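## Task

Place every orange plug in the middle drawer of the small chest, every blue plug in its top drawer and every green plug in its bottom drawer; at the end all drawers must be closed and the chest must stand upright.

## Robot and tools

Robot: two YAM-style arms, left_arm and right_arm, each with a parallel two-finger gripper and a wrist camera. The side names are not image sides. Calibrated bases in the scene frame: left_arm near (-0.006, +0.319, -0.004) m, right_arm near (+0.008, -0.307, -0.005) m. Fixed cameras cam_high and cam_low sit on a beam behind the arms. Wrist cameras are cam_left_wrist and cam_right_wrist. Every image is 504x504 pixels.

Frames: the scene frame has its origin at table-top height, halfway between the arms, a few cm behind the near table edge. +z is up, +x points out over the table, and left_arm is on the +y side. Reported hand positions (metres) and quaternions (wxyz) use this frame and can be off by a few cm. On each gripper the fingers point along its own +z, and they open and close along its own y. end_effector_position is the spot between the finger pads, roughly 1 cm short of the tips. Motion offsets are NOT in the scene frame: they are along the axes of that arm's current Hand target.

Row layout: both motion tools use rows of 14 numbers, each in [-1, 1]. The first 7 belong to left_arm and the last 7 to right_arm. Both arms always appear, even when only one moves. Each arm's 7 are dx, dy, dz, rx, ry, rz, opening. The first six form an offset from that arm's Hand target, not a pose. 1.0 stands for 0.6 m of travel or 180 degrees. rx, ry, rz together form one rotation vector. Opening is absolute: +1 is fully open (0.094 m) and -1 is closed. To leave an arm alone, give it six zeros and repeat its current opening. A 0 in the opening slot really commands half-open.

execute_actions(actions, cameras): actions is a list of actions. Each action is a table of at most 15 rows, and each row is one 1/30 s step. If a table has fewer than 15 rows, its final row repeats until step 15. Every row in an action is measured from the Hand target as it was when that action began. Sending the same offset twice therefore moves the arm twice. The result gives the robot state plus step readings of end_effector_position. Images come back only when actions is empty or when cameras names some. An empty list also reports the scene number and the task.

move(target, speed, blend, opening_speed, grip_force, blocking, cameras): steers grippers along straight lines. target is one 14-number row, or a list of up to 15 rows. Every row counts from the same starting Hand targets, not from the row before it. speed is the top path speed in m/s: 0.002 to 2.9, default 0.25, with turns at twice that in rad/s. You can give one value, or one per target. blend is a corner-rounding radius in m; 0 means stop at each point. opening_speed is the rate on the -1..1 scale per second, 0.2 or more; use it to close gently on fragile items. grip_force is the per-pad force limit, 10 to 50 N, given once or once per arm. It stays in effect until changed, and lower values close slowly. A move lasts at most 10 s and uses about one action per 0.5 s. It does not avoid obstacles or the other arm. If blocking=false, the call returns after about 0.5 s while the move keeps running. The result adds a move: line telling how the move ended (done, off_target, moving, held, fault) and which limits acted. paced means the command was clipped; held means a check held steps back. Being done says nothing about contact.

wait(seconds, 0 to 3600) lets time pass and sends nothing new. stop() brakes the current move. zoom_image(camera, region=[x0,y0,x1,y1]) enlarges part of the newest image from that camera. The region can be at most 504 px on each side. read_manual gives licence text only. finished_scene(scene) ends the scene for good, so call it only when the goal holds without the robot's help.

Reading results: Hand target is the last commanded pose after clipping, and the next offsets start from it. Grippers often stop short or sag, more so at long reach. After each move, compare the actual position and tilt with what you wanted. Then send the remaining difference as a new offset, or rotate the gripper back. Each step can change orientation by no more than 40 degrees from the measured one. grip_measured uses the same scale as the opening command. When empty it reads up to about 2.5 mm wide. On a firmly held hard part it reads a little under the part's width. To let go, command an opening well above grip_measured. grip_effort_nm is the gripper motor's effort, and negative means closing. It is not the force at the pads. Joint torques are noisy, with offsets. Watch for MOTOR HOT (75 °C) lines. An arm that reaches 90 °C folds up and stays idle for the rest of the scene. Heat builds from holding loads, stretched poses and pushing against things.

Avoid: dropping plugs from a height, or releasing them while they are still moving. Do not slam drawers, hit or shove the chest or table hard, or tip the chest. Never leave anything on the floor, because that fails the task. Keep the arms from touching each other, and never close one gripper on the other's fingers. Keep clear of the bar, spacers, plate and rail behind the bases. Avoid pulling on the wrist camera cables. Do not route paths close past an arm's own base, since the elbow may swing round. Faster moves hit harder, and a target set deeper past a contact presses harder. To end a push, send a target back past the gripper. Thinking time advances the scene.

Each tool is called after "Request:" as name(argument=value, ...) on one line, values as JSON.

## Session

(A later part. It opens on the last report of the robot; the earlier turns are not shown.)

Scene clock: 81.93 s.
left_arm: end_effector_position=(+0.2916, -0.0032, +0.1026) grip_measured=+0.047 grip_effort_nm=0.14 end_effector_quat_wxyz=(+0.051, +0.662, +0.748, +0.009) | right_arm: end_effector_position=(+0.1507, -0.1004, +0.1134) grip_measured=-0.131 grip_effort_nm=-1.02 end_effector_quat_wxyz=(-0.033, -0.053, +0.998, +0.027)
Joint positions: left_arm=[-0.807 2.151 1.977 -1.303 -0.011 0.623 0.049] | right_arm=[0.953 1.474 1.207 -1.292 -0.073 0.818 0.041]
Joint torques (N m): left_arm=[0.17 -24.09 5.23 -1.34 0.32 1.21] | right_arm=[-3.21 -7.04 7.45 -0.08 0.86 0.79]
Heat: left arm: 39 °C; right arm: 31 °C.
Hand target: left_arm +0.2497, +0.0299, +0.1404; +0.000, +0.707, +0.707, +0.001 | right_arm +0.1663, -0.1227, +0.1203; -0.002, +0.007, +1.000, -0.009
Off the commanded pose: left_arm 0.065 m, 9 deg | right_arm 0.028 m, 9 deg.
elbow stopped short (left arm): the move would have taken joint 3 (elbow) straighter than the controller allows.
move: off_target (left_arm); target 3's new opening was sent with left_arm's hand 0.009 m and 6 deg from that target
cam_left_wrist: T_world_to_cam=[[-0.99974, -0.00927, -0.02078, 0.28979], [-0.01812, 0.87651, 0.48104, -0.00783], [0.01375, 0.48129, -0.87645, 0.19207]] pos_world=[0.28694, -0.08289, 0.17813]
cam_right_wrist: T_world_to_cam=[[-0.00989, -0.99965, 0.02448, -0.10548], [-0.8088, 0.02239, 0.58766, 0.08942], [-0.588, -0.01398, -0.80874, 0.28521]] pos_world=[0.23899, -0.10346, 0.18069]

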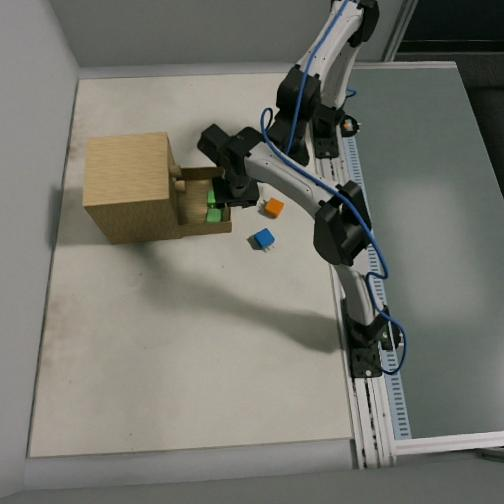

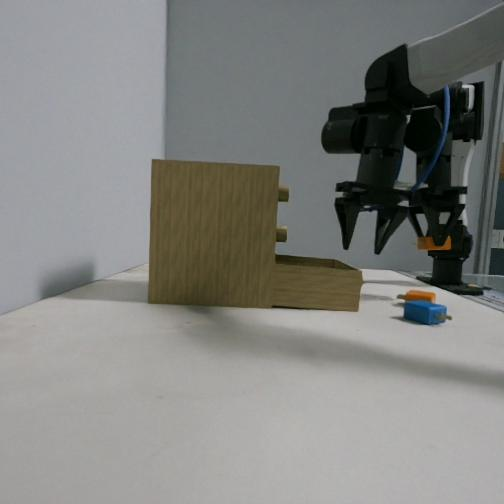

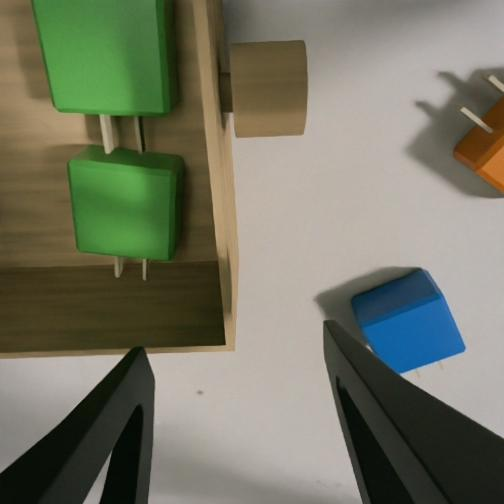

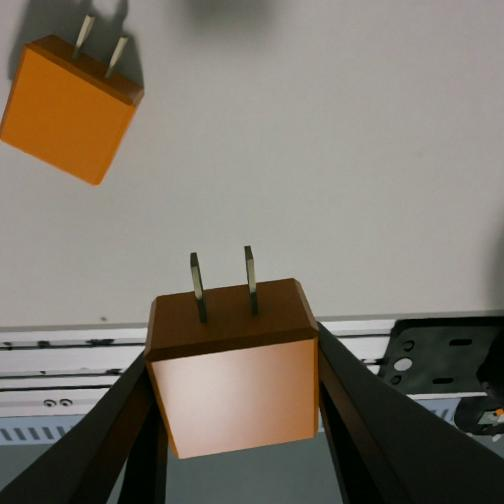

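Request:
move(target=[[-0.05,0.133,0.017,0,0,0,0.05,0,0,0,0,0,0,-0.45],[0.117,0.133,-0.017,0,0,0,0.05,0,0,0,0,0,0,-0.45]], speed=[0.15,0.3], cameras=["cam_high"])

Scene clock: 85.13 s.
left_arm: end_effector_position=(+0.3297, +0.0683, +0.1108) grip_measured=+0.048 grip_effort_nm=0.14 end_effector_quat_wxyz=(-0.009, +0.699, +0.715, -0.022) | right_arm: end_effector_position=(+0.1787, -0.0859, +0.1228) grip_measured=-0.131 grip_effort_nm=-1.03 end_effector_quat_wxyz=(+0.030, -0.054, +0.997, +0.055)
Joint positions: left_arm=[-0.595 2.218 2.114 -1.503 0.057 0.935 0.049] | right_arm=[0.942 1.466 1.231 -1.202 -0.014 0.804 0.041]
Joint torques (N m): left_arm=[4.01 -23.47 5.7 -0.43 -0.28 0.65] | right_arm=[-2.04 -5.94 6.28 -0.67 0.37 0.92]
Heat: left arm: 42 °C; right arm: 31 °C.
Hand target: left_arm +0.3294, +0.1001, +0.1508; +0.000, +0.707, +0.707, +0.001 | right_arm +0.1664, -0.1227, +0.1203; -0.002, +0.007, +1.000, -0.009
Off the commanded pose: left_arm 0.051 m, 3 deg | right_arm 0.039 m, 11 deg.
joint sent to its limit (left arm) — joint 4 (wrist pitch), lower limit. The joint targets are off in position, not in orientation.
move: off_target (left_arm)

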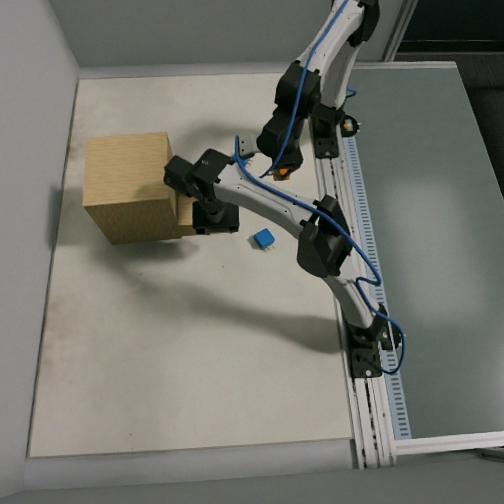

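Request:
zoom_image(camera="cam_high", region=[150, 80, 370, 300])

Scaled by 2.291 from the camera's image (finer frame: 720x720).

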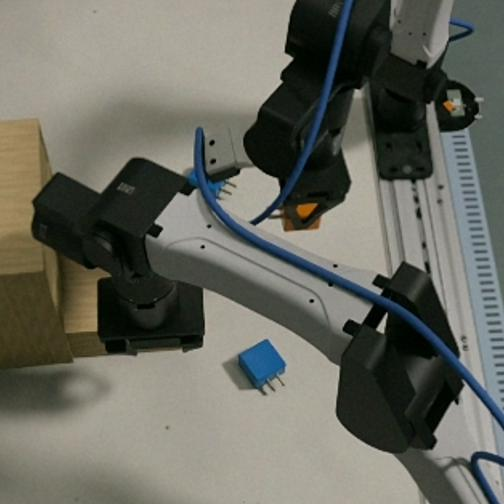

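Request:
move(target=[-0.267,0.025,0.025,0,0,0,0.05,0,0,0,0,0,0,-0.45], speed=0.25, cameras=["cam_high"])

Request:
zoom_image(camera="cam_high", region=[150, 80, 370, 300])

Scene clock: 88.80 s.
left_arm: end_effector_position=(+0.3461, -0.0510, +0.1312) grip_measured=+0.048 grip_effort_nm=0.14 end_effector_quat_wxyz=(+0.104, +0.706, +0.700, +0.023) | right_arm: end_effector_position=(+0.1693, -0.1182, +0.1208) grip_measured=-0.131 grip_effort_nm=-1.02 end_effector_quat_wxyz=(+0.004, +0.001, +1.000, -0.006)
Joint positions: left_arm=[-0.799 2.513 2.707 -1.564 -0.034 0.763 0.049] | right_arm=[0.921 1.466 1.231 -1.328 0.027 0.892 0.041]
Joint torques (N m): left_arm=[0.5 -15.25 8.75 0.79 0.46 0] | right_arm=[-0.91 -5.87 5.56 0.21 -0.01 0.06]
Motor temperatures (°C): left_arm=[18 44 27 22 19 21 21] | right_arm=[19 26 30 22 16 21 21]
Heat: left arm: 44 °C; right arm: 30 °C.
Hand target: left_arm +0.3446, -0.0601, +0.1357; +0.000, +0.707, +0.707, +0.001 | right_arm +0.1663, -0.1227, +0.1203; -0.002, +0.007, +1.000, -0.009
Off the commanded pose: left_arm 0.010 m, 12 deg | right_arm 0.005 m, 1 deg.
joint sent to its limit (left arm) — joint 4 (wrist pitch), lower limit. The joint targets are off in orientation, not in position.
move: off_target (left_arm)

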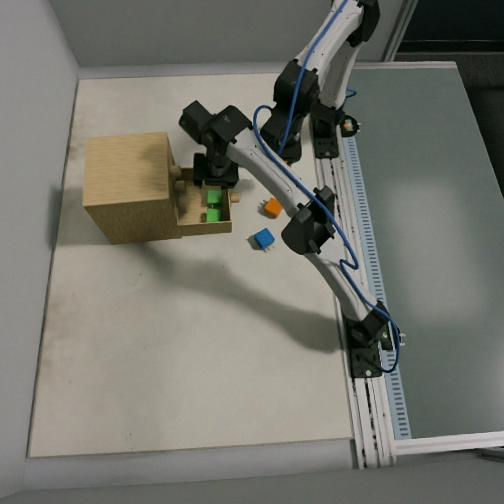

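Scaled by 2.291 from the camera's image (finer frame: 720x720).

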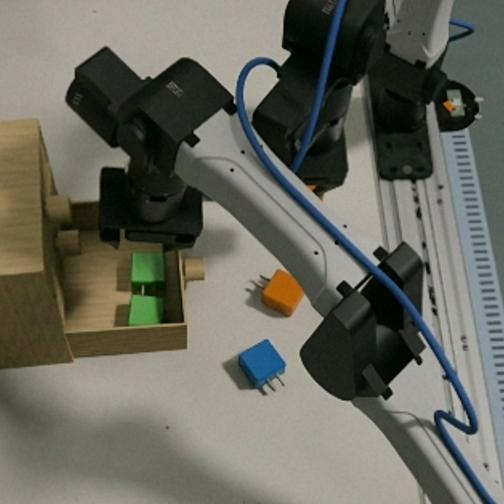

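Request:
move(target=[0,0,-0.2,0,0,0,0.05,0,0,0.158,0,0,0,-0.45], speed=0.2, cameras=["cam_high","cam_low","cam_right_wrist"])

Request:
zoom_image(camera="cam_high", region=[150, 80, 370, 300])

Request:
zoom_image(camera="cam_low", region=[260, 60, 504, 304])

Scene clock: 91.43 s.
left_arm: end_effector_position=(+0.3548, -0.0419, +0.1440) grip_measured=+0.048 grip_effort_nm=0.14 end_effector_quat_wxyz=(+0.116, +0.701, +0.701, +0.063) | right_arm: end_effector_position=(+0.1959, -0.1059, +0.0545) grip_measured=-0.131 grip_effort_nm=-1.02 end_effector_quat_wxyz=(+0.081, -0.005, +0.996, +0.026)
Joint positions: left_arm=[-0.801 2.506 2.739 -1.582 -0.116 0.763 0.049] | right_arm=[0.92 1.466 0.952 -0.9 0.105 0.872 0.041]
Joint torques (N m): left_arm=[0.25 25.05 12.19 0.95 0.96 0.19] | right_arm=[-1.48 -0.85 2.76 0.01 -0.69 0.24]
Heat: left arm: 48 °C; right arm: 30 °C.
Hand target: left_arm +0.3444, -0.0602, +0.2557; +0.000, +0.707, +0.707, +0.001 | right_arm +0.1660, -0.1244, +0.0256; -0.002, +0.007, +1.000, -0.009
Off the commanded pose: left_arm 0.114 m, 15 deg | right_arm 0.046 m, 10 deg.
joint read past its limit (left arm) — joint 4 (wrist pitch), lower limit.
joint sent to its limit (left arm) — joint 4 (wrist pitch), lower limit. The joint targets are off in position and orientation.
move: off_target (left_arm, right_arm)
cam_right_wrist: T_world_to_cam=[[-0.11498, -0.99336, 0.00368, -0.08664], [-0.91354, 0.10719, 0.39237, 0.20072], [-0.39016, 0.04175, -0.9198, 0.23734]] pos_world=[0.26601, -0.1175, 0.13987]

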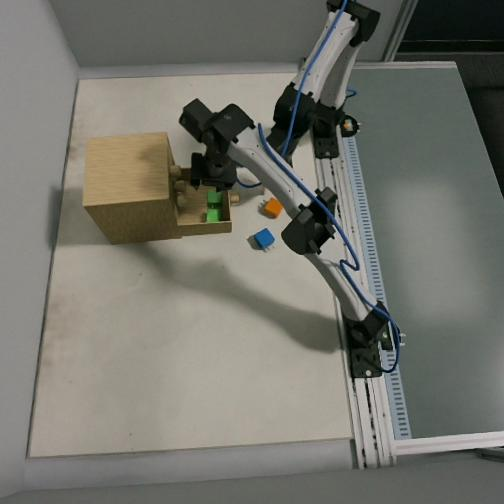

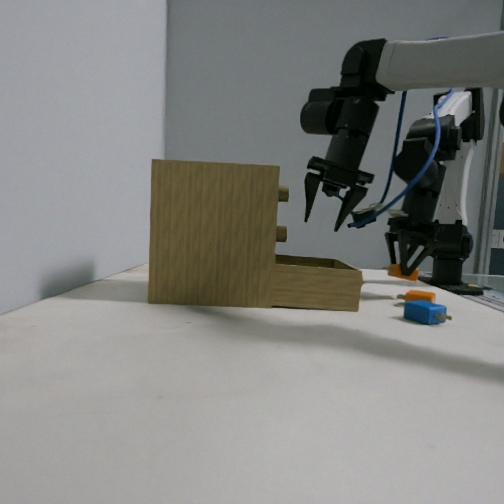

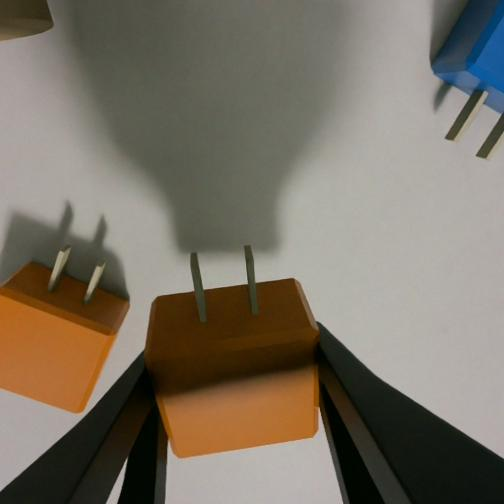

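Scaled by 2.291 from the camera's image (finer frame: 720x720).

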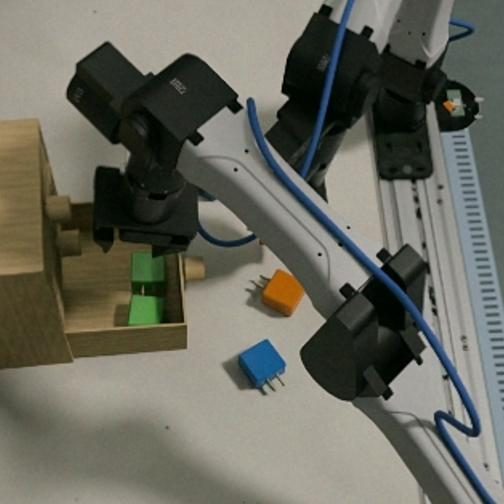

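Scaled by 2.066 from the camera's image (finer frame: 720x720).

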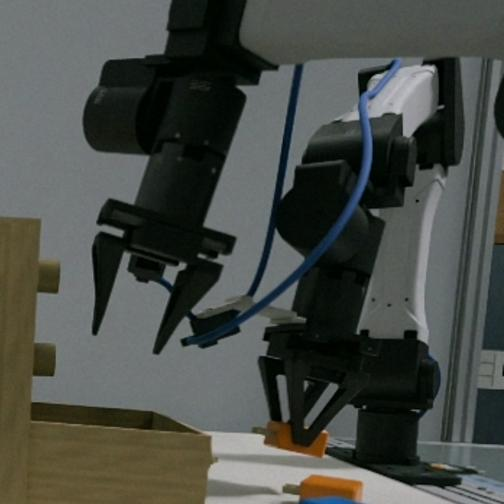

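Request:
move(target=[0,0,0.2,0,0,0,0.05,0,0,-0.075,0,0,0,-0.45], speed=0.25)

Request:
move(target=[0,0,0,0,0,0,0.05,0,0,0,0,0,-0.5,-0.45], speed=0.3, cameras=["cam_high","cam_low","cam_left_wrist"])

Request:
zoom_image(camera="cam_low", region=[260, 60, 504, 304])

Request:
zoom_image(camera="cam_high", region=[150, 80, 370, 300])

Scene clock: 98.10 s.
left_arm: end_effector_position=(+0.3513, -0.0498, +0.1298) grip_measured=+0.048 grip_effort_nm=0.14 end_effector_quat_wxyz=(+0.107, +0.701, +0.704, +0.039) | right_arm: end_effector_position=(+0.1746, -0.1210, +0.0706) grip_measured=-0.131 grip_effort_nm=-1.03 end_effector_quat_wxyz=(+0.027, -0.006, +1.000, -0.008)
Joint positions: left_arm=[-0.801 2.527 2.727 -1.564 -0.069 0.753 0.049] | right_arm=[0.92 1.466 1.03 -1.1 0.063 0.877 0.041]
Joint torques (N m): left_arm=[0.69 -16.64 7.38 0.78 0.69 0.05] | right_arm=[-1.17 -4.4 7.2 0.01 -0.33 0.17]
Motor temperatures (°C): left_arm=[18 66 29 22 19 21 21] | right_arm=[19 25 29 22 16 21 21]
Heat: left arm: 66 °C; right arm: 29 °C.
Hand target: left_arm +0.3445, -0.0601, +0.1357; +0.000, +0.707, +0.707, +0.001 | right_arm +0.1661, -0.1237, +0.0705; -0.002, +0.007, +1.000, -0.009
Off the commanded pose: left_arm 0.014 m, 13 deg | right_arm 0.009 m, 4 deg.
joint sent to its limit (left arm) — joint 4 (wrist pitch), lower limit. The joint targets are off in orientation, not in position.
move: off_target (left_arm, right_arm)

Scene clock: 101.63 s.
left_arm: end_effector_position=(+0.3438, -0.0566, +0.1298) grip_measured=+0.048 grip_effort_nm=0.14 end_effector_quat_wxyz=(+0.106, +0.704, +0.703, +0.009) | right_arm: end_effector_position=(+0.1674, -0.1241, +0.0703) grip_measured=-0.131 grip_effort_nm=-1.02 end_effector_quat_wxyz=(+0.002, +0.701, -0.713, +0.011)
Joint positions: left_arm=[-0.801 2.527 2.729 -1.567 -0.008 0.752 0.049] | right_arm=[0.915 1.466 1.03 -1.127 0.035 -0.668 0.041]
Joint torques (N m): left_arm=[1.06 -16.66 7.19 0.81 0.27 0.05] | right_arm=[-0.76 -4.38 7.09 0.24 -0.15 -0.08]
Motor temperatures (°C): left_arm=[18 66 29 22 19 21 21] | right_arm=[19 25 29 22 16 21 21]
Heat: left arm: 66 °C; right arm: 29 °C.
Hand target: left_arm +0.3445, -0.0601, +0.1357; +0.000, +0.707, +0.707, +0.001 | right_arm +0.1661, -0.1237, +0.0705; +0.008, +0.702, -0.712, +0.005
Off the commanded pose: left_arm 0.007 m, 12 deg | right_arm 0.001 m, 1 deg.
joint sent to its limit (left arm) — joint 4 (wrist pitch), lower limit. The joint targets are off in orientation, not in position.
move: done
cam_left_wrist: T_world_to_cam=[[-0.98778, 0.10991, -0.11047, 0.35633], [0.05355, 0.90515, 0.42171, 0.01153], [0.14635, 0.41064, -0.89997, 0.19441]] pos_world=[0.3229, -0.12944, 0.20947]

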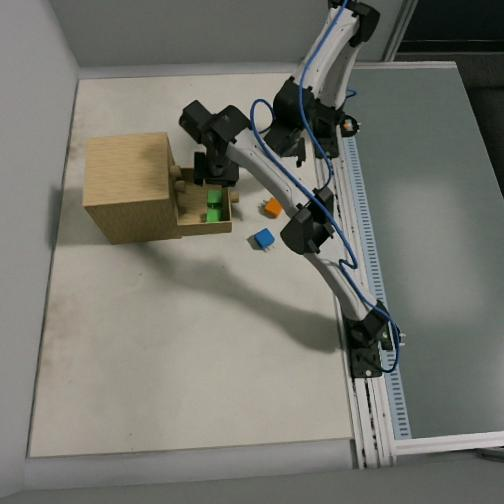

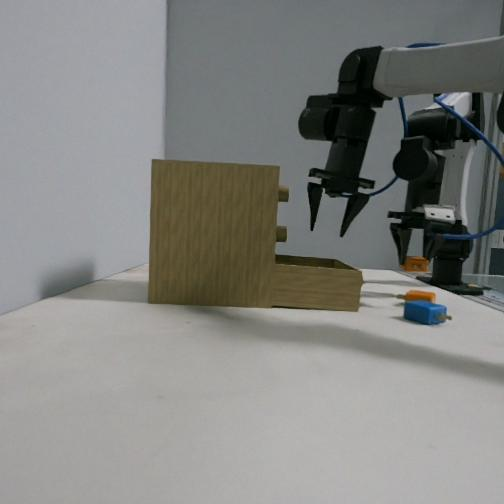

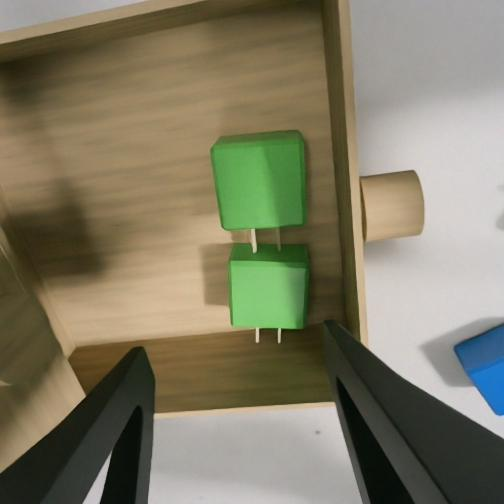

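Scaled by 2.066 from the camera's image (finer frame: 720x720).

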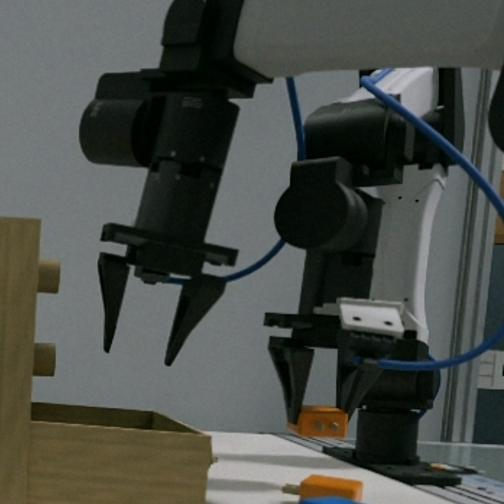

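Scaled by 2.291 from the camera's image (finer frame: 720x720).

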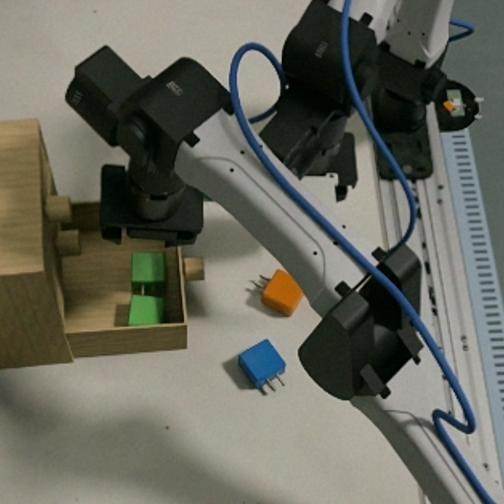

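Request:
move(target=[[0.2,0.025,-0.01,0,0,0,0.05,0,0,0.04,0,0,0,-0.45],[0.533,-0.208,-0.025,0,0,0,0.05,0,0,0.091,0,0,0,-0.45],[0.533,-0.208,-0.025,0,0,0,0.05,0,0,0.091,0,0,0,0.15],[0.533,-0.208,-0.025,0,0,0,0.05,0,0,-0.11,0,0,0,0.15]], speed=[0.3,0.3,0.2,0.3], blend=[0.03,0,0,0], cameras=["cam_high","cam_right_wrist"])

Scene clock: 108.27 s.
left_arm: end_effector_position=(+0.2175, +0.2586, +0.1468) grip_measured=+0.048 grip_effort_nm=0.14 end_effector_quat_wxyz=(-0.015, +0.703, +0.711, -0.006) | right_arm: end_effector_position=(+0.1664, -0.1281, +0.1280) grip_measured=+0.148 grip_effort_nm=0.10 end_effector_quat_wxyz=(+0.018, +0.701, -0.713, +0.013)
Joint positions: left_arm=[-0.234 1.472 1.307 -1.453 0.006 1.308 0.049] | right_arm=[0.91 1.462 1.255 -1.389 0.034 -0.673 0.054]
Joint torques (N m): left_arm=[1.21 -8.85 5.52 0.34 0.09 0.19] | right_arm=[0.02 -5.34 9.14 0.15 -0.15 0.01]
Motor temperatures (°C): left_arm=[18 64 29 22 19 21 21] | right_arm=[19 25 29 22 16 21 21]
Heat: left arm: 64 °C; right arm: 29 °C.
Hand target: left_arm +0.2195, +0.2596, +0.1509; +0.000, +0.707, +0.707, +0.001 | right_arm +0.1664, -0.1225, +0.1366; +0.008, +0.702, -0.712, +0.005
Off the commanded pose: left_arm 0.005 m, 2 deg | right_arm 0.010 m, 1 deg.
move: done
cam_right_wrist: T_world_to_cam=[[0.98856, -0.13196, 0.07307, -0.19458], [-0.15007, -0.81137, 0.56493, -0.11936], [-0.01526, -0.56944, -0.82189, 0.14111]] pos_world=[0.1766, -0.04217, 0.19762]

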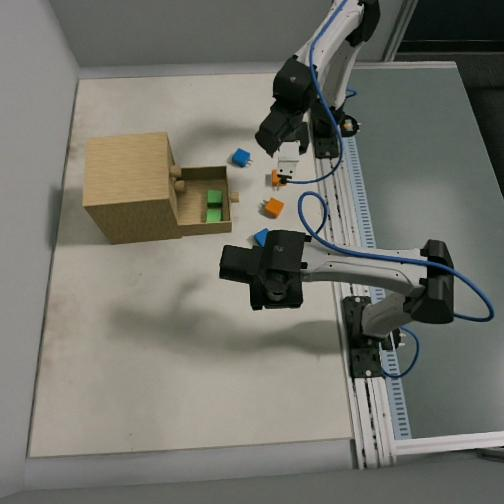

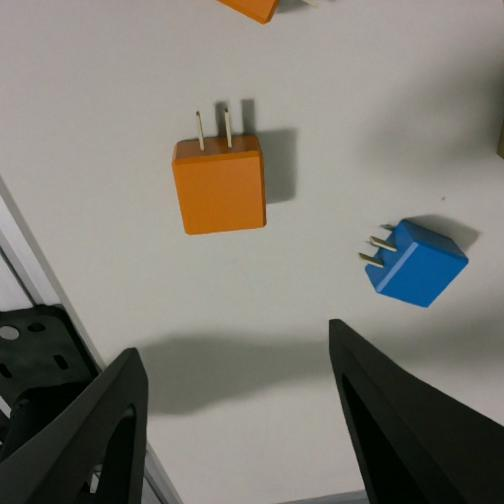

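Request:
move(target=[[0.167,0,0,0,0,0,0.05,-0.128,-0.098,0.061,0.302,-0.302,0.431,-0.95],[0.167,0,0,0,0,0,0.05,-0.128,-0.098,0.15,0.302,-0.302,0.431,-0.95]], speed=[0.4,0.2], blend=[0.02,0], cameras=["cam_right_wrist","cam_high"])

Scene clock: 114.07 s.
left_arm: end_effector_position=(+0.2159, +0.3568, +0.1457) grip_measured=+0.048 grip_effort_nm=0.14 end_effector_quat_wxyz=(-0.009, +0.703, +0.711, -0.014) | right_arm: end_effector_position=(+0.2259, -0.0465, +0.0477) grip_measured=-0.948 grip_effort_nm=-0.09 end_effector_quat_wxyz=(+0.566, -0.001, +0.825, -0.007)
Joint positions: left_arm=[0.193 1.454 1.283 -1.452 0.006 1.733 0.049] | right_arm=[1.401 1.755 0.662 -0.005 1.175 1.053 0.002]
Joint torques (N m): left_arm=[1.07 -7.9 6.61 0.34 0.04 0.21] | right_arm=[-0.1 -4.94 4.48 1.08 0.59 0.04]
Motor temperatures (°C): left_arm=[18 59 29 21 19 21 21] | right_arm=[19 25 29 22 16 21 21]
Heat: left arm: 59 °C; right arm: 29 °C.
Hand target: left_arm +0.2194, +0.3599, +0.1511; +0.000, +0.707, +0.707, +0.001 | right_arm +0.2258, -0.0480, +0.0450; +0.572, +0.001, +0.820, -0.011
Off the commanded pose: left_arm 0.007 m, 2 deg | right_arm 0.003 m, 1 deg.
move: done
cam_right_wrist: T_world_to_cam=[[-0.11941, -0.9903, -0.07098, -0.01944], [-0.79341, 0.13816, -0.5928, 0.24585], [0.59686, -0.01447, -0.80221, 0.00898]] pos_world=[0.18738, -0.05309, 0.15156]
Images, in order (width x height): cam_high 504x504, cam_right_wrist 504x504.

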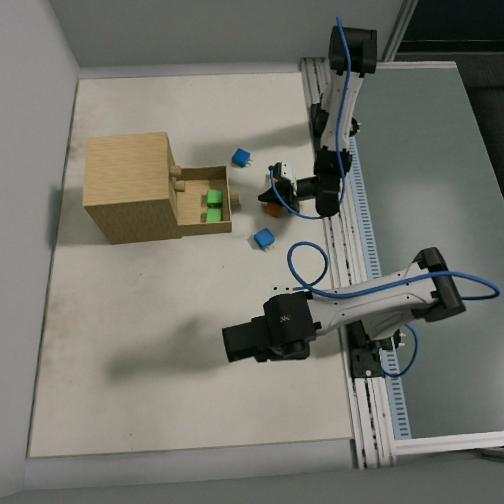

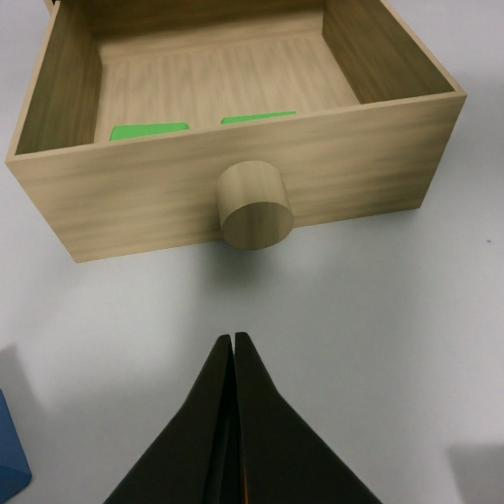

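Request:
move(target=[[0,0,0,0,0,0,0.05,-0.093,-0.01,0.255,0,0,0,-0.95],[0,0,0,0,0,0,0.05,-0.113,-0.01,0.312,0,0,0,-0.95],[0,0,0,0,0,0,0.05,-0.093,-0.01,0.25,0,0,0,-0.95],[0,0,0,0,0,0,0.05,-0.189,-0.01,0.19,0,0,0,0.6]], speed=[0.2,0.06,0.25,0.25], blend=[0,0,0.01,0], cameras=["cam_right_wrist","cam_low"])

Scene clock: 120.60 s.
left_arm: end_effector_position=(+0.2159, +0.3568, +0.1457) grip_measured=+0.048 grip_effort_nm=0.14 end_effector_quat_wxyz=(-0.009, +0.703, +0.711, -0.014) | right_arm: end_effector_position=(+0.3683, -0.0608, +0.0894) grip_measured=+0.598 grip_effort_nm=0.10 end_effector_quat_wxyz=(+0.555, -0.017, +0.831, -0.028)
Joint positions: left_arm=[0.193 1.454 1.283 -1.452 0.006 1.733 0.049] | right_arm=[0.936 1.752 0.79 0.376 0.846 0.393 0.075]
Joint torques (N m): left_arm=[1.24 -7.95 6.48 0.3 0.05 0.24] | right_arm=[0.2 -10.21 8.64 1.55 0.35 0.08]
Motor temperatures (°C): left_arm=[18 54 29 21 19 21 21] | right_arm=[19 26 30 23 16 21 21]
Heat: left arm: 54 °C; right arm: 30 °C.
Hand target: left_arm +0.2194, +0.3599, +0.1511; +0.000, +0.707, +0.707, +0.001 | right_arm +0.3718, -0.0547, +0.1121; +0.572, +0.000, +0.820, -0.011
Off the commanded pose: left_arm 0.007 m, 2 deg | right_arm 0.024 m, 4 deg.
move: off_target (right_arm); target 4's new opening was sent with right_arm's hand 0.024 m and 4 deg from that target
cam_right_wrist: T_world_to_cam=[[-0.11614, -0.9931, -0.01643, -0.01994], [-0.80915, 0.10419, -0.57829, 0.3879], [0.57601, -0.05386, -0.81567, -0.03617]] pos_world=[0.33239, -0.06217, 0.19449]
Images, in order (width x height): cam_low 504x504, cam_right_wrist 504x504.

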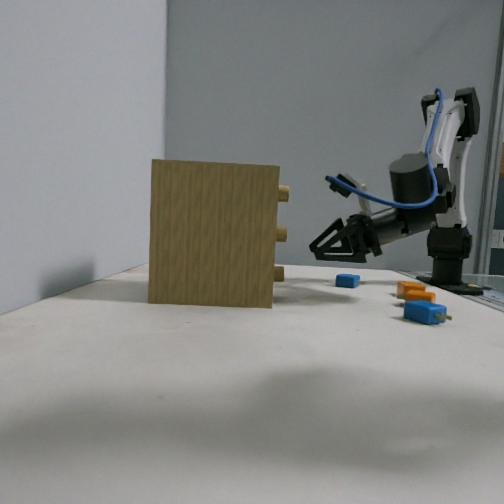

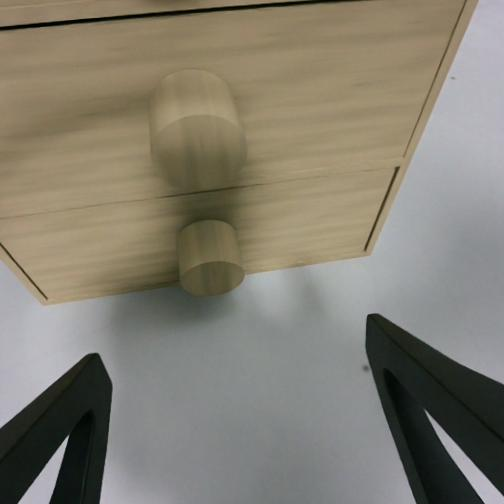

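Request:
move(target=[[0,0,0,0,0,0,0.05,-0.03,0.012,-0.01,0,0,0,0.6],[0,0,0,0,0,0,0.05,-0.06,0.012,0.105,0,0,0,0.6]], speed=[0.2,0.15], cameras=["cam_right_wrist"])

Scene clock: 123.97 s.
left_arm: end_effector_position=(+0.2159, +0.3568, +0.1457) grip_measured=+0.048 grip_effort_nm=0.14 end_effector_quat_wxyz=(-0.009, +0.703, +0.711, -0.014) | right_arm: end_effector_position=(+0.4354, -0.0565, +0.1185) grip_measured=+0.598 grip_effort_nm=0.10 end_effector_quat_wxyz=(+0.564, -0.002, +0.826, -0.022)
Joint positions: left_arm=[0.193 1.454 1.283 -1.452 0.006 1.733 0.049] | right_arm=[0.805 1.845 1.016 0.335 0.748 0.312 0.075]
Joint torques (N m): left_arm=[1.13 -7.8 6.43 0.27 0.06 0.22] | right_arm=[-0.55 -7.05 9.61 1.87 0.06 -0.07]
Heat: left arm: 52 °C; right arm: 30 °C.
Hand target: left_arm +0.2194, +0.3599, +0.1511; +0.000, +0.707, +0.707, +0.001 | right_arm +0.4436, -0.0483, +0.1240; +0.572, +0.000, +0.820, -0.011
Off the commanded pose: left_arm 0.007 m, 2 deg | right_arm 0.013 m, 2 deg.
move: off_target (right_arm)
cam_right_wrist: T_world_to_cam=[[-0.13445, -0.9899, -0.04491, 0.00413], [-0.79425, 0.13475, -0.59247, 0.45545], [0.59253, -0.04398, -0.80434, -0.05887]] pos_world=[0.39718, -0.05988, 0.22268]

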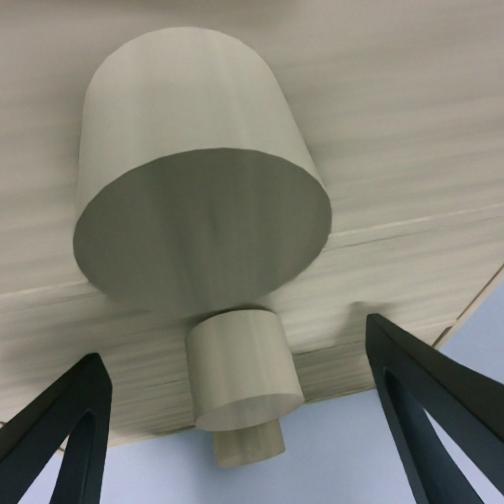

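Request:
move(target=[[0,0,0,0,0,0,0.05,0,0,0,0,0,0,-0.65],[0,0,0,0,0,0,0.05,0.088,0,-0.243,0,0,0,-0.65],[0,0,0,0,0,0,0.05,0.088,0,-0.243,0,0,0,0.1],[0,0,0,0,0,0,0.05,0.088,0,-0.35,0,0,0,0.1]], speed=[0.1,0.12,0.1,0.25], cameras=["cam_right_wrist","cam_high"])

Scene clock: 129.77 s.
left_arm: end_effector_position=(+0.2159, +0.3568, +0.1457) grip_measured=+0.048 grip_effort_nm=0.14 end_effector_quat_wxyz=(-0.009, +0.703, +0.711, -0.014) | right_arm: end_effector_position=(+0.2280, -0.0509, +0.1373) grip_measured=+0.098 grip_effort_nm=0.10 end_effector_quat_wxyz=(+0.564, -0.009, +0.825, -0.018)
Joint positions: left_arm=[0.193 1.454 1.283 -1.452 0.006 1.733 0.049] | right_arm=[1.396 1.502 0.841 -0.448 1.174 1.035 0.052]
Joint torques (N m): left_arm=[1.22 -7.88 6.6 0.35 0.06 0.26] | right_arm=[0.27 -5.08 9.28 0.8 0.6 0.15]
Motor temperatures (°C): left_arm=[18 49 29 21 19 21 21] | right_arm=[19 27 30 24 16 21 21]
Heat: left arm: 49 °C; right arm: 30 °C.
Hand target: left_arm +0.2194, +0.3599, +0.1511; +0.000, +0.707, +0.707, +0.001 | right_arm +0.2283, -0.0451, +0.1470; +0.572, +0.000, +0.820, -0.011
Off the commanded pose: left_arm 0.007 m, 2 deg | right_arm 0.011 m, 2 deg.
move: off_target (right_arm); target 3's new opening was sent with right_arm's hand 0.018 m and 3 deg from that target
cam_right_wrist: T_world_to_cam=[[-0.11767, -0.99211, -0.04338, -0.02154], [-0.79578, 0.12033, -0.59351, 0.30094], [0.59404, -0.03532, -0.80366, 0.07939]] pos_world=[0.18978, -0.05478, 0.24148]
Images, in order (width x height): cam_high 504x504, cam_right_wrist 504x504.

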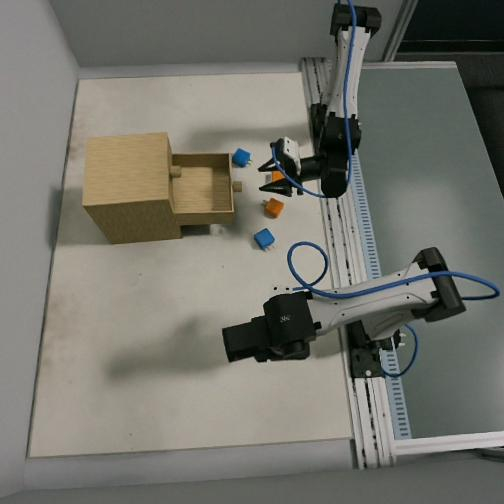

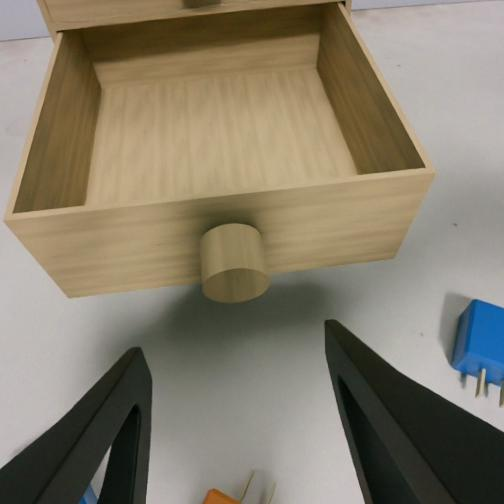

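Request:
move(target=[[0,0,0,0,0,0,0.05,0.1,-0.131,-0.079,-0.302,0.302,-0.431,1],[0,0,0,0,0,0,0.05,0.243,-0.131,-0.027,-0.302,0.302,-0.431,1],[0,0,0,0,0,0,0.05,0.243,-0.131,-0.027,-0.302,0.302,-0.431,-0.45],[0,0,0,0,0,0,0.05,0.001,-0.131,-0.115,-0.302,0.302,-0.431,-0.45],[0,0,0,0,0,0,0.05,-0.103,-0.067,0.17,-0.302,0.302,-0.431,-0.45]], speed=[0.5,0.2,0.2,0.3,0.3], blend=[0,0,0,0.02,0], cameras=["cam_right_wrist","cam_high","cam_low"])

Scene clock: 139.23 s.
left_arm: end_effector_position=(+0.2159, +0.3568, +0.1457) grip_measured=+0.048 grip_effort_nm=0.14 end_effector_quat_wxyz=(-0.009, +0.703, +0.711, -0.014) | right_arm: end_effector_position=(+0.3428, -0.0902, +0.1682) grip_measured=-0.136 grip_effort_nm=-1.03 end_effector_quat_wxyz=(-0.031, +0.698, -0.715, +0.017)
Joint positions: left_arm=[0.193 1.454 1.283 -1.452 0.006 1.733 0.049] | right_arm=[0.622 2.02 2.085 -1.552 0.03 -0.956 0.041]
Joint torques (N m): left_arm=[1.14 -7.91 6.48 0.29 0.03 0.24] | right_arm=[-0.28 -8.5 9.02 0.35 -0.12 -0.08]
Heat: left arm: 45 °C; right arm: 31 °C.
Hand target: left_arm +0.2194, +0.3599, +0.1511; +0.000, +0.707, +0.707, +0.001 | right_arm +0.3447, -0.0864, +0.1704; +0.008, +0.702, -0.712, +0.005
Off the commanded pose: left_arm 0.007 m, 2 deg | right_arm 0.005 m, 5 deg.
joint sent to its limit (right arm) — joint 4 (wrist pitch), lower limit. The joint targets are off in orientation, not in position.
move: off_target (right_arm)
cam_right_wrist: T_world_to_cam=[[0.97979, -0.14393, 0.13892, -0.37599], [-0.19483, -0.84405, 0.49961, -0.06147], [0.04535, -0.51658, -0.85504, 0.18799]] pos_world=[0.34789, -0.00889, 0.24368]
Images, in order (width x height): cam_high 504x504, cam_low 504x504, cam_right_wrist 504x504.

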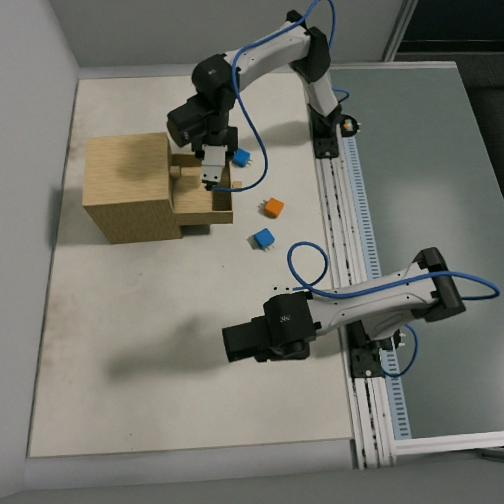

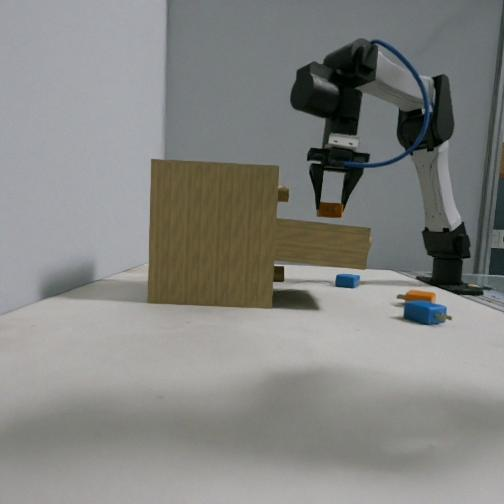

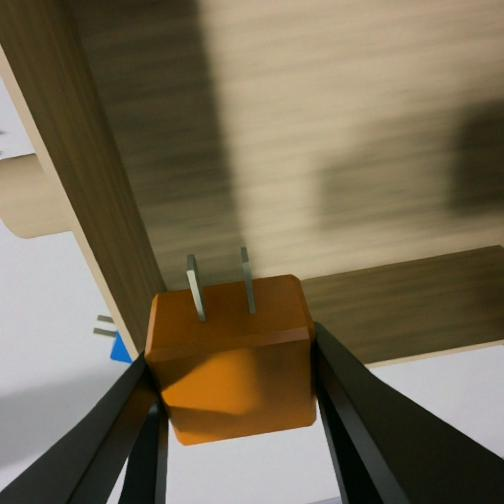

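Request:
move(target=[[0,0,0,0,0,0,0.05,0,-0.02,0.122,0,0,0,-0.45],[0,0,0,0,0,0,0.05,0,-0.02,0.122,0,0,0,0.05],[0,0,0,0,0,0,0.05,0,-0.02,-0.01,0,0,0,0.05],[0,0,0,0,0,0,0.05,-0.082,0.258,0.0,0,0,-0.333,1],[0,0,0,0,0,0,0.05,-0.082,0.258,0.1,0,0,-0.333,1]], speed=[0.1,0.1,0.2,0.4,0.3], blend=[0,0,0.01,0.02,0], cameras=["cam_right_wrist","cam_high"])

Scene clock: 149.67 s.
left_arm: end_effector_position=(+0.2159, +0.3568, +0.1457) grip_measured=+0.048 grip_effort_nm=0.14 end_effector_quat_wxyz=(-0.009, +0.703, +0.711, -0.014) | right_arm: end_effector_position=(+0.1912, -0.0380, +0.0983) grip_measured=+0.998 grip_effort_nm=0.10 end_effector_quat_wxyz=(+0.033, +0.962, -0.270, -0.002)
Joint positions: left_arm=[0.193 1.454 1.283 -1.452 0.006 1.733 0.049] | right_arm=[1.024 1.822 1.526 -1.328 0.03 -1.599 0.094]
Joint torques (N m): left_arm=[1.01 -7.98 6.39 0.31 0.02 0.23] | right_arm=[-0.35 -11.99 5.78 0.24 -0.14 -0.1]
Motor temperatures (°C): left_arm=[18 42 28 21 19 21 20] | right_arm=[19 28 31 22 16 21 21]
Heat: left arm: 42 °C; right arm: 31 °C.
Hand target: left_arm +0.2194, +0.3599, +0.1511; +0.000, +0.707, +0.707, +0.001 | right_arm +0.1903, -0.0362, +0.1103; +0.009, +0.964, -0.266, +0.000
Off the commanded pose: left_arm 0.007 m, 2 deg | right_arm 0.012 m, 3 deg.
move: off_target (right_arm); blend cut to 0 m at target 4; target 4's new opening was sent with right_arm's hand 0.015 m and 2 deg from that target
cam_right_wrist: T_world_to_cam=[[0.6167, 0.78711, 0.0117, -0.09294], [0.65433, -0.52082, 0.54827, -0.16691], [0.43765, -0.33047, -0.83622, 0.09221]] pos_world=[0.12618, 0.0167, 0.16971]
Images, in order (width x height): cam_high 504x504, cam_right_wrist 504x504.

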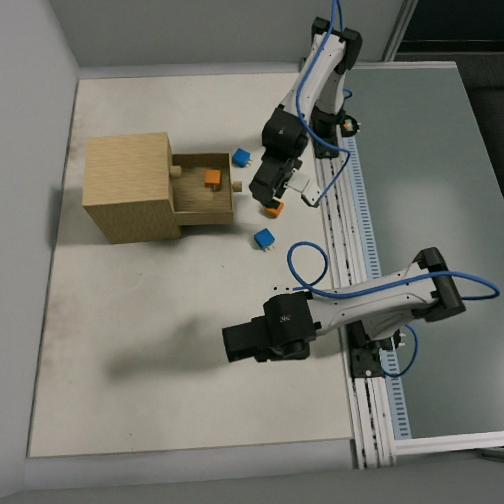

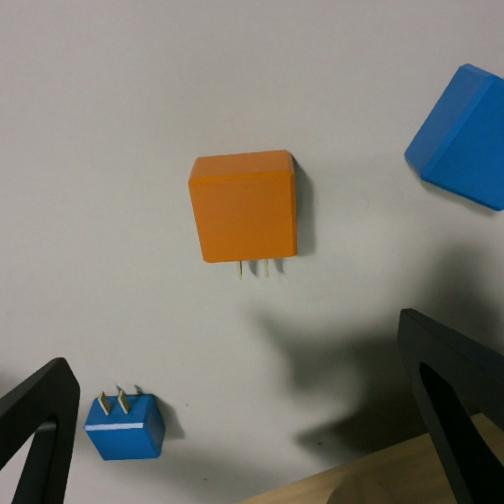

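Request:
move(target=[[0,0,0,0,0,0,0.05,-0.018,-0.007,0.158,0,0,0,1],[0,0,0,0,0,0,0.05,-0.018,-0.007,0.158,0,0,0,-0.45],[0,0,0,0,0,0,0.05,-0.018,-0.007,-0.1,0,0,0,-0.45],[0,0,0,0,0,0,0.05,0.208,-0.195,-0.1,0,0,0.33,-0.45],[0,0,0,0,0,0,0.05,0.208,-0.195,0.02,0,0,0.33,-0.45]], speed=[0.2,0.2,0.3,0.35,0.12], blend=[0,0,0.02,0.0,0], cameras=["cam_right_wrist","cam_high","cam_low"])

Scene clock: 157.27 s.
left_arm: end_effector_position=(+0.2159, +0.3568, +0.1457) grip_measured=+0.048 grip_effort_nm=0.14 end_effector_quat_wxyz=(-0.009, +0.703, +0.711, -0.014) | right_arm: end_effector_position=(+0.3583, +0.0007, +0.1042) grip_measured=-0.134 grip_effort_nm=-1.02 end_effector_quat_wxyz=(-0.015, +0.709, -0.705, +0.011)
Joint positions: left_arm=[0.193 1.454 1.283 -1.452 0.006 1.733 0.049] | right_arm=[0.765 2.375 2.406 -1.556 0.03 -0.841 0.041]
Joint torques (N m): left_arm=[1.14 -8.02 6.69 0.27 -0.01 0.21] | right_arm=[-0.65 -10.92 6.64 0.3 -0.11 0.06]
Heat: left arm: 40 °C; right arm: 31 °C.
Hand target: left_arm +0.2194, +0.3599, +0.1511; +0.000, +0.707, +0.707, +0.001 | right_arm +0.3574, +0.0001, +0.0970; +0.008, +0.706, -0.708, +0.005
Off the commanded pose: left_arm 0.007 m, 2 deg | right_arm 0.007 m, 3 deg.
joint sent to its limit (right arm) — joint 4 (wrist pitch), lower limit. The joint targets still meet the commanded pose.
move: off_target (right_arm)
cam_right_wrist: T_world_to_cam=[[0.98737, -0.11425, 0.10977, -0.36895], [-0.15491, -0.84149, 0.51758, 0.03408], [0.03323, -0.52805, -0.84857, 0.18314]] pos_world=[0.36348, 0.08323, 0.17826]
Images, in order (width x height): cam_high 504x504, cam_low 504x504, cam_right_wrist 504x504.

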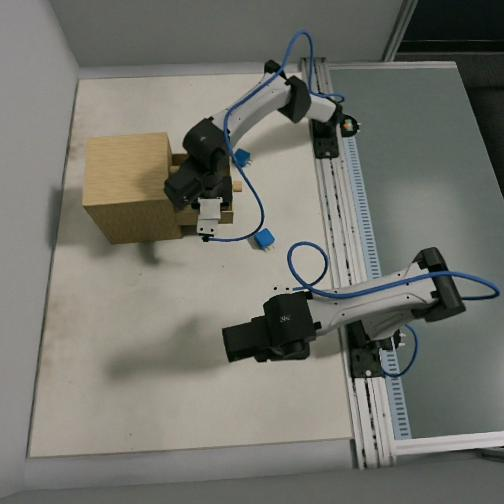

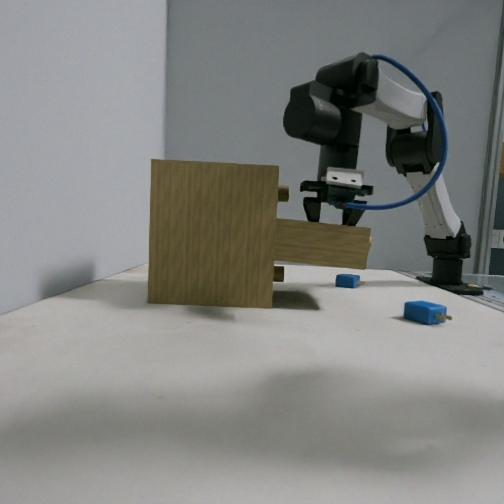

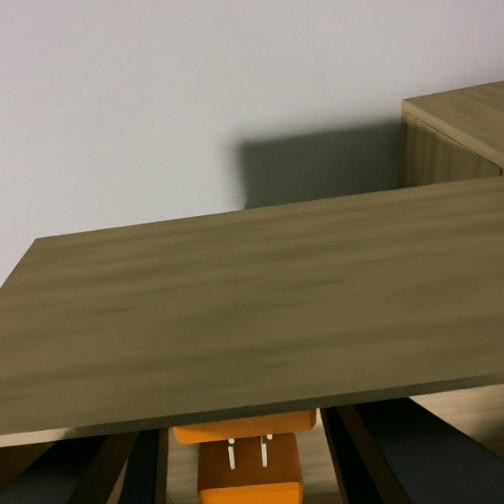

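Request:
move(target=[[0,0,0,0,0,0,0.05,0,0,0.013,0,0,0,-0.45],[0,0,0,0,0,0,0.05,0,0,0.013,0,0,0,0.05],[0,0,0,0,0,0,0.05,0,0,-0.13,0,0,0,0.05],[0,0,0,0,0,0,0.05,0.083,0.278,-0.13,0.302,-0.302,0.431,-0.95],[0,0,0,0,0,0,0.05,0.083,0.278,-0.022,0.302,-0.302,0.431,-0.95]], speed=[0.1,0.1,0.2,0.4,0.25], blend=[0,0,0.01,0.03,0], cameras=["cam_right_wrist","cam_high","cam_low"])

Scene clock: 165.87 s.
left_arm: end_effector_position=(+0.2159, +0.3568, +0.1457) grip_measured=+0.048 grip_effort_nm=0.14 end_effector_quat_wxyz=(-0.009, +0.703, +0.711, -0.014) | right_arm: end_effector_position=(+0.1873, -0.0477, +0.1073) grip_measured=-0.948 grip_effort_nm=-0.09 end_effector_quat_wxyz=(+0.552, -0.040, +0.832, -0.017)
Joint positions: left_arm=[0.193 1.454 1.283 -1.452 0.006 1.733 0.049] | right_arm=[1.54 1.582 0.83 -0.627 1.181 1.286 0.002]
Joint torques (N m): left_arm=[1.03 -7.86 6.46 0.26 0.1 0.19] | right_arm=[-0.39 -4.22 6.43 0.49 0.92 0.81]
Heat: left arm: 38 °C; right arm: 31 °C.
Hand target: left_arm +0.2194, +0.3599, +0.1511; +0.000, +0.707, +0.707, +0.001 | right_arm +0.1905, -0.0488, +0.1117; +0.572, -0.003, +0.820, -0.008
Off the commanded pose: left_arm 0.007 m, 2 deg | right_arm 0.006 m, 5 deg.
move: off_target (right_arm); blend cut to 0 m at target 4; target 4's new opening was sent with right_arm's hand 0.013 m and 5 deg from that target
cam_right_wrist: T_world_to_cam=[[-0.06689, -0.99773, -0.00794, -0.03808], [-0.81703, 0.05934, -0.57353, 0.24932], [0.5727, -0.03188, -0.81915, 0.08546]] pos_world=[0.15222, -0.05006, 0.21269]
Images, in order (width x height): cam_high 504x504, cam_low 504x504, cam_right_wrist 504x504.

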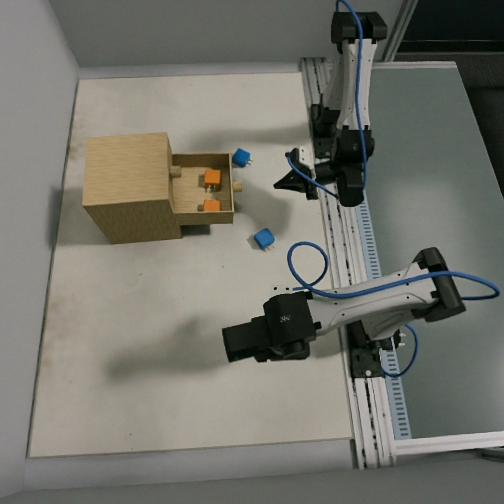

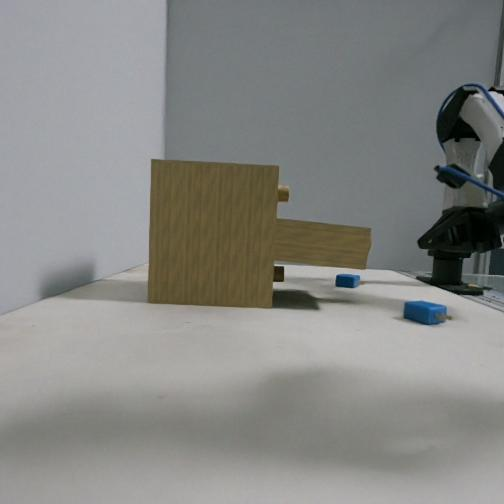

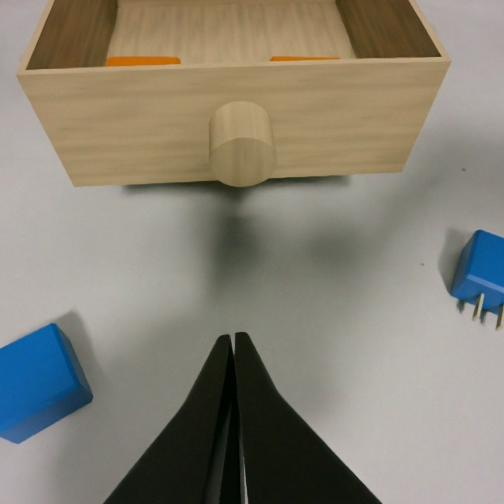

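Request:
move(target=[[0,0,0,0,0,0,0.05,-0.109,-0.005,0.3,0,0,0,-0.95],[0,0,0,0,0,0,0.05,-0.133,-0.005,0.369,0,0,0,-0.95],[0,0,0,0,0,0,0.05,-0.113,-0.005,0.3,0,0,0,-0.95],[0,0,0,0,0,0,0.05,-0.226,0.0,0.235,0,0,0,0.6]], speed=[0.2,0.06,0.25,0.25], blend=[0,0,0.01,0], cameras=["cam_right_wrist","cam_low"])

Scene clock: 172.23 s.
left_arm: end_effector_position=(+0.2159, +0.3568, +0.1457) grip_measured=+0.048 grip_effort_nm=0.14 end_effector_quat_wxyz=(-0.009, +0.703, +0.711, -0.014) | right_arm: end_effector_position=(+0.3678, -0.0523, +0.1679) grip_measured=+0.598 grip_effort_nm=0.10 end_effector_quat_wxyz=(+0.556, -0.020, +0.831, -0.024)
Joint positions: left_arm=[0.193 1.454 1.283 -1.452 0.006 1.733 0.049] | right_arm=[0.954 1.595 0.978 0.03 0.853 0.4 0.075]
Joint torques (N m): left_arm=[1.07 -7.94 6.46 0.27 0.08 0.21] | right_arm=[0.2 -8.91 10.18 1.54 0.35 0.08]
Motor temperatures (°C): left_arm=[18 37 29 20 19 21 20] | right_arm=[19 30 31 23 16 21 21]
Heat: left arm: 37 °C; right arm: 31 °C.
Hand target: left_arm +0.2194, +0.3599, +0.1511; +0.000, +0.707, +0.707, +0.001 | right_arm +0.3697, -0.0481, +0.1902; +0.572, -0.003, +0.820, -0.008
Off the commanded pose: left_arm 0.007 m, 2 deg | right_arm 0.023 m, 3 deg.
move: off_target (right_arm); target 4's new opening was sent with right_arm's hand 0.023 m and 3 deg from that target
cam_right_wrist: T_world_to_cam=[[-0.10713, -0.99405, -0.01977, -0.01303], [-0.80845, 0.09867, -0.58023, 0.43177], [0.57873, -0.04617, -0.81421, 0.02778]] pos_world=[0.3316, -0.05427, 0.27289]
Images, in order (width x height): cam_low 504x504, cam_right_wrist 504x504.

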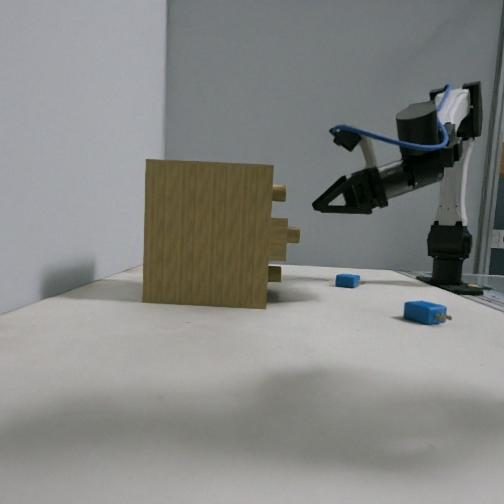

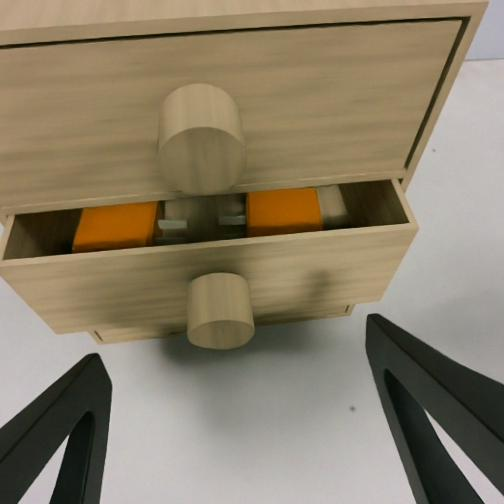

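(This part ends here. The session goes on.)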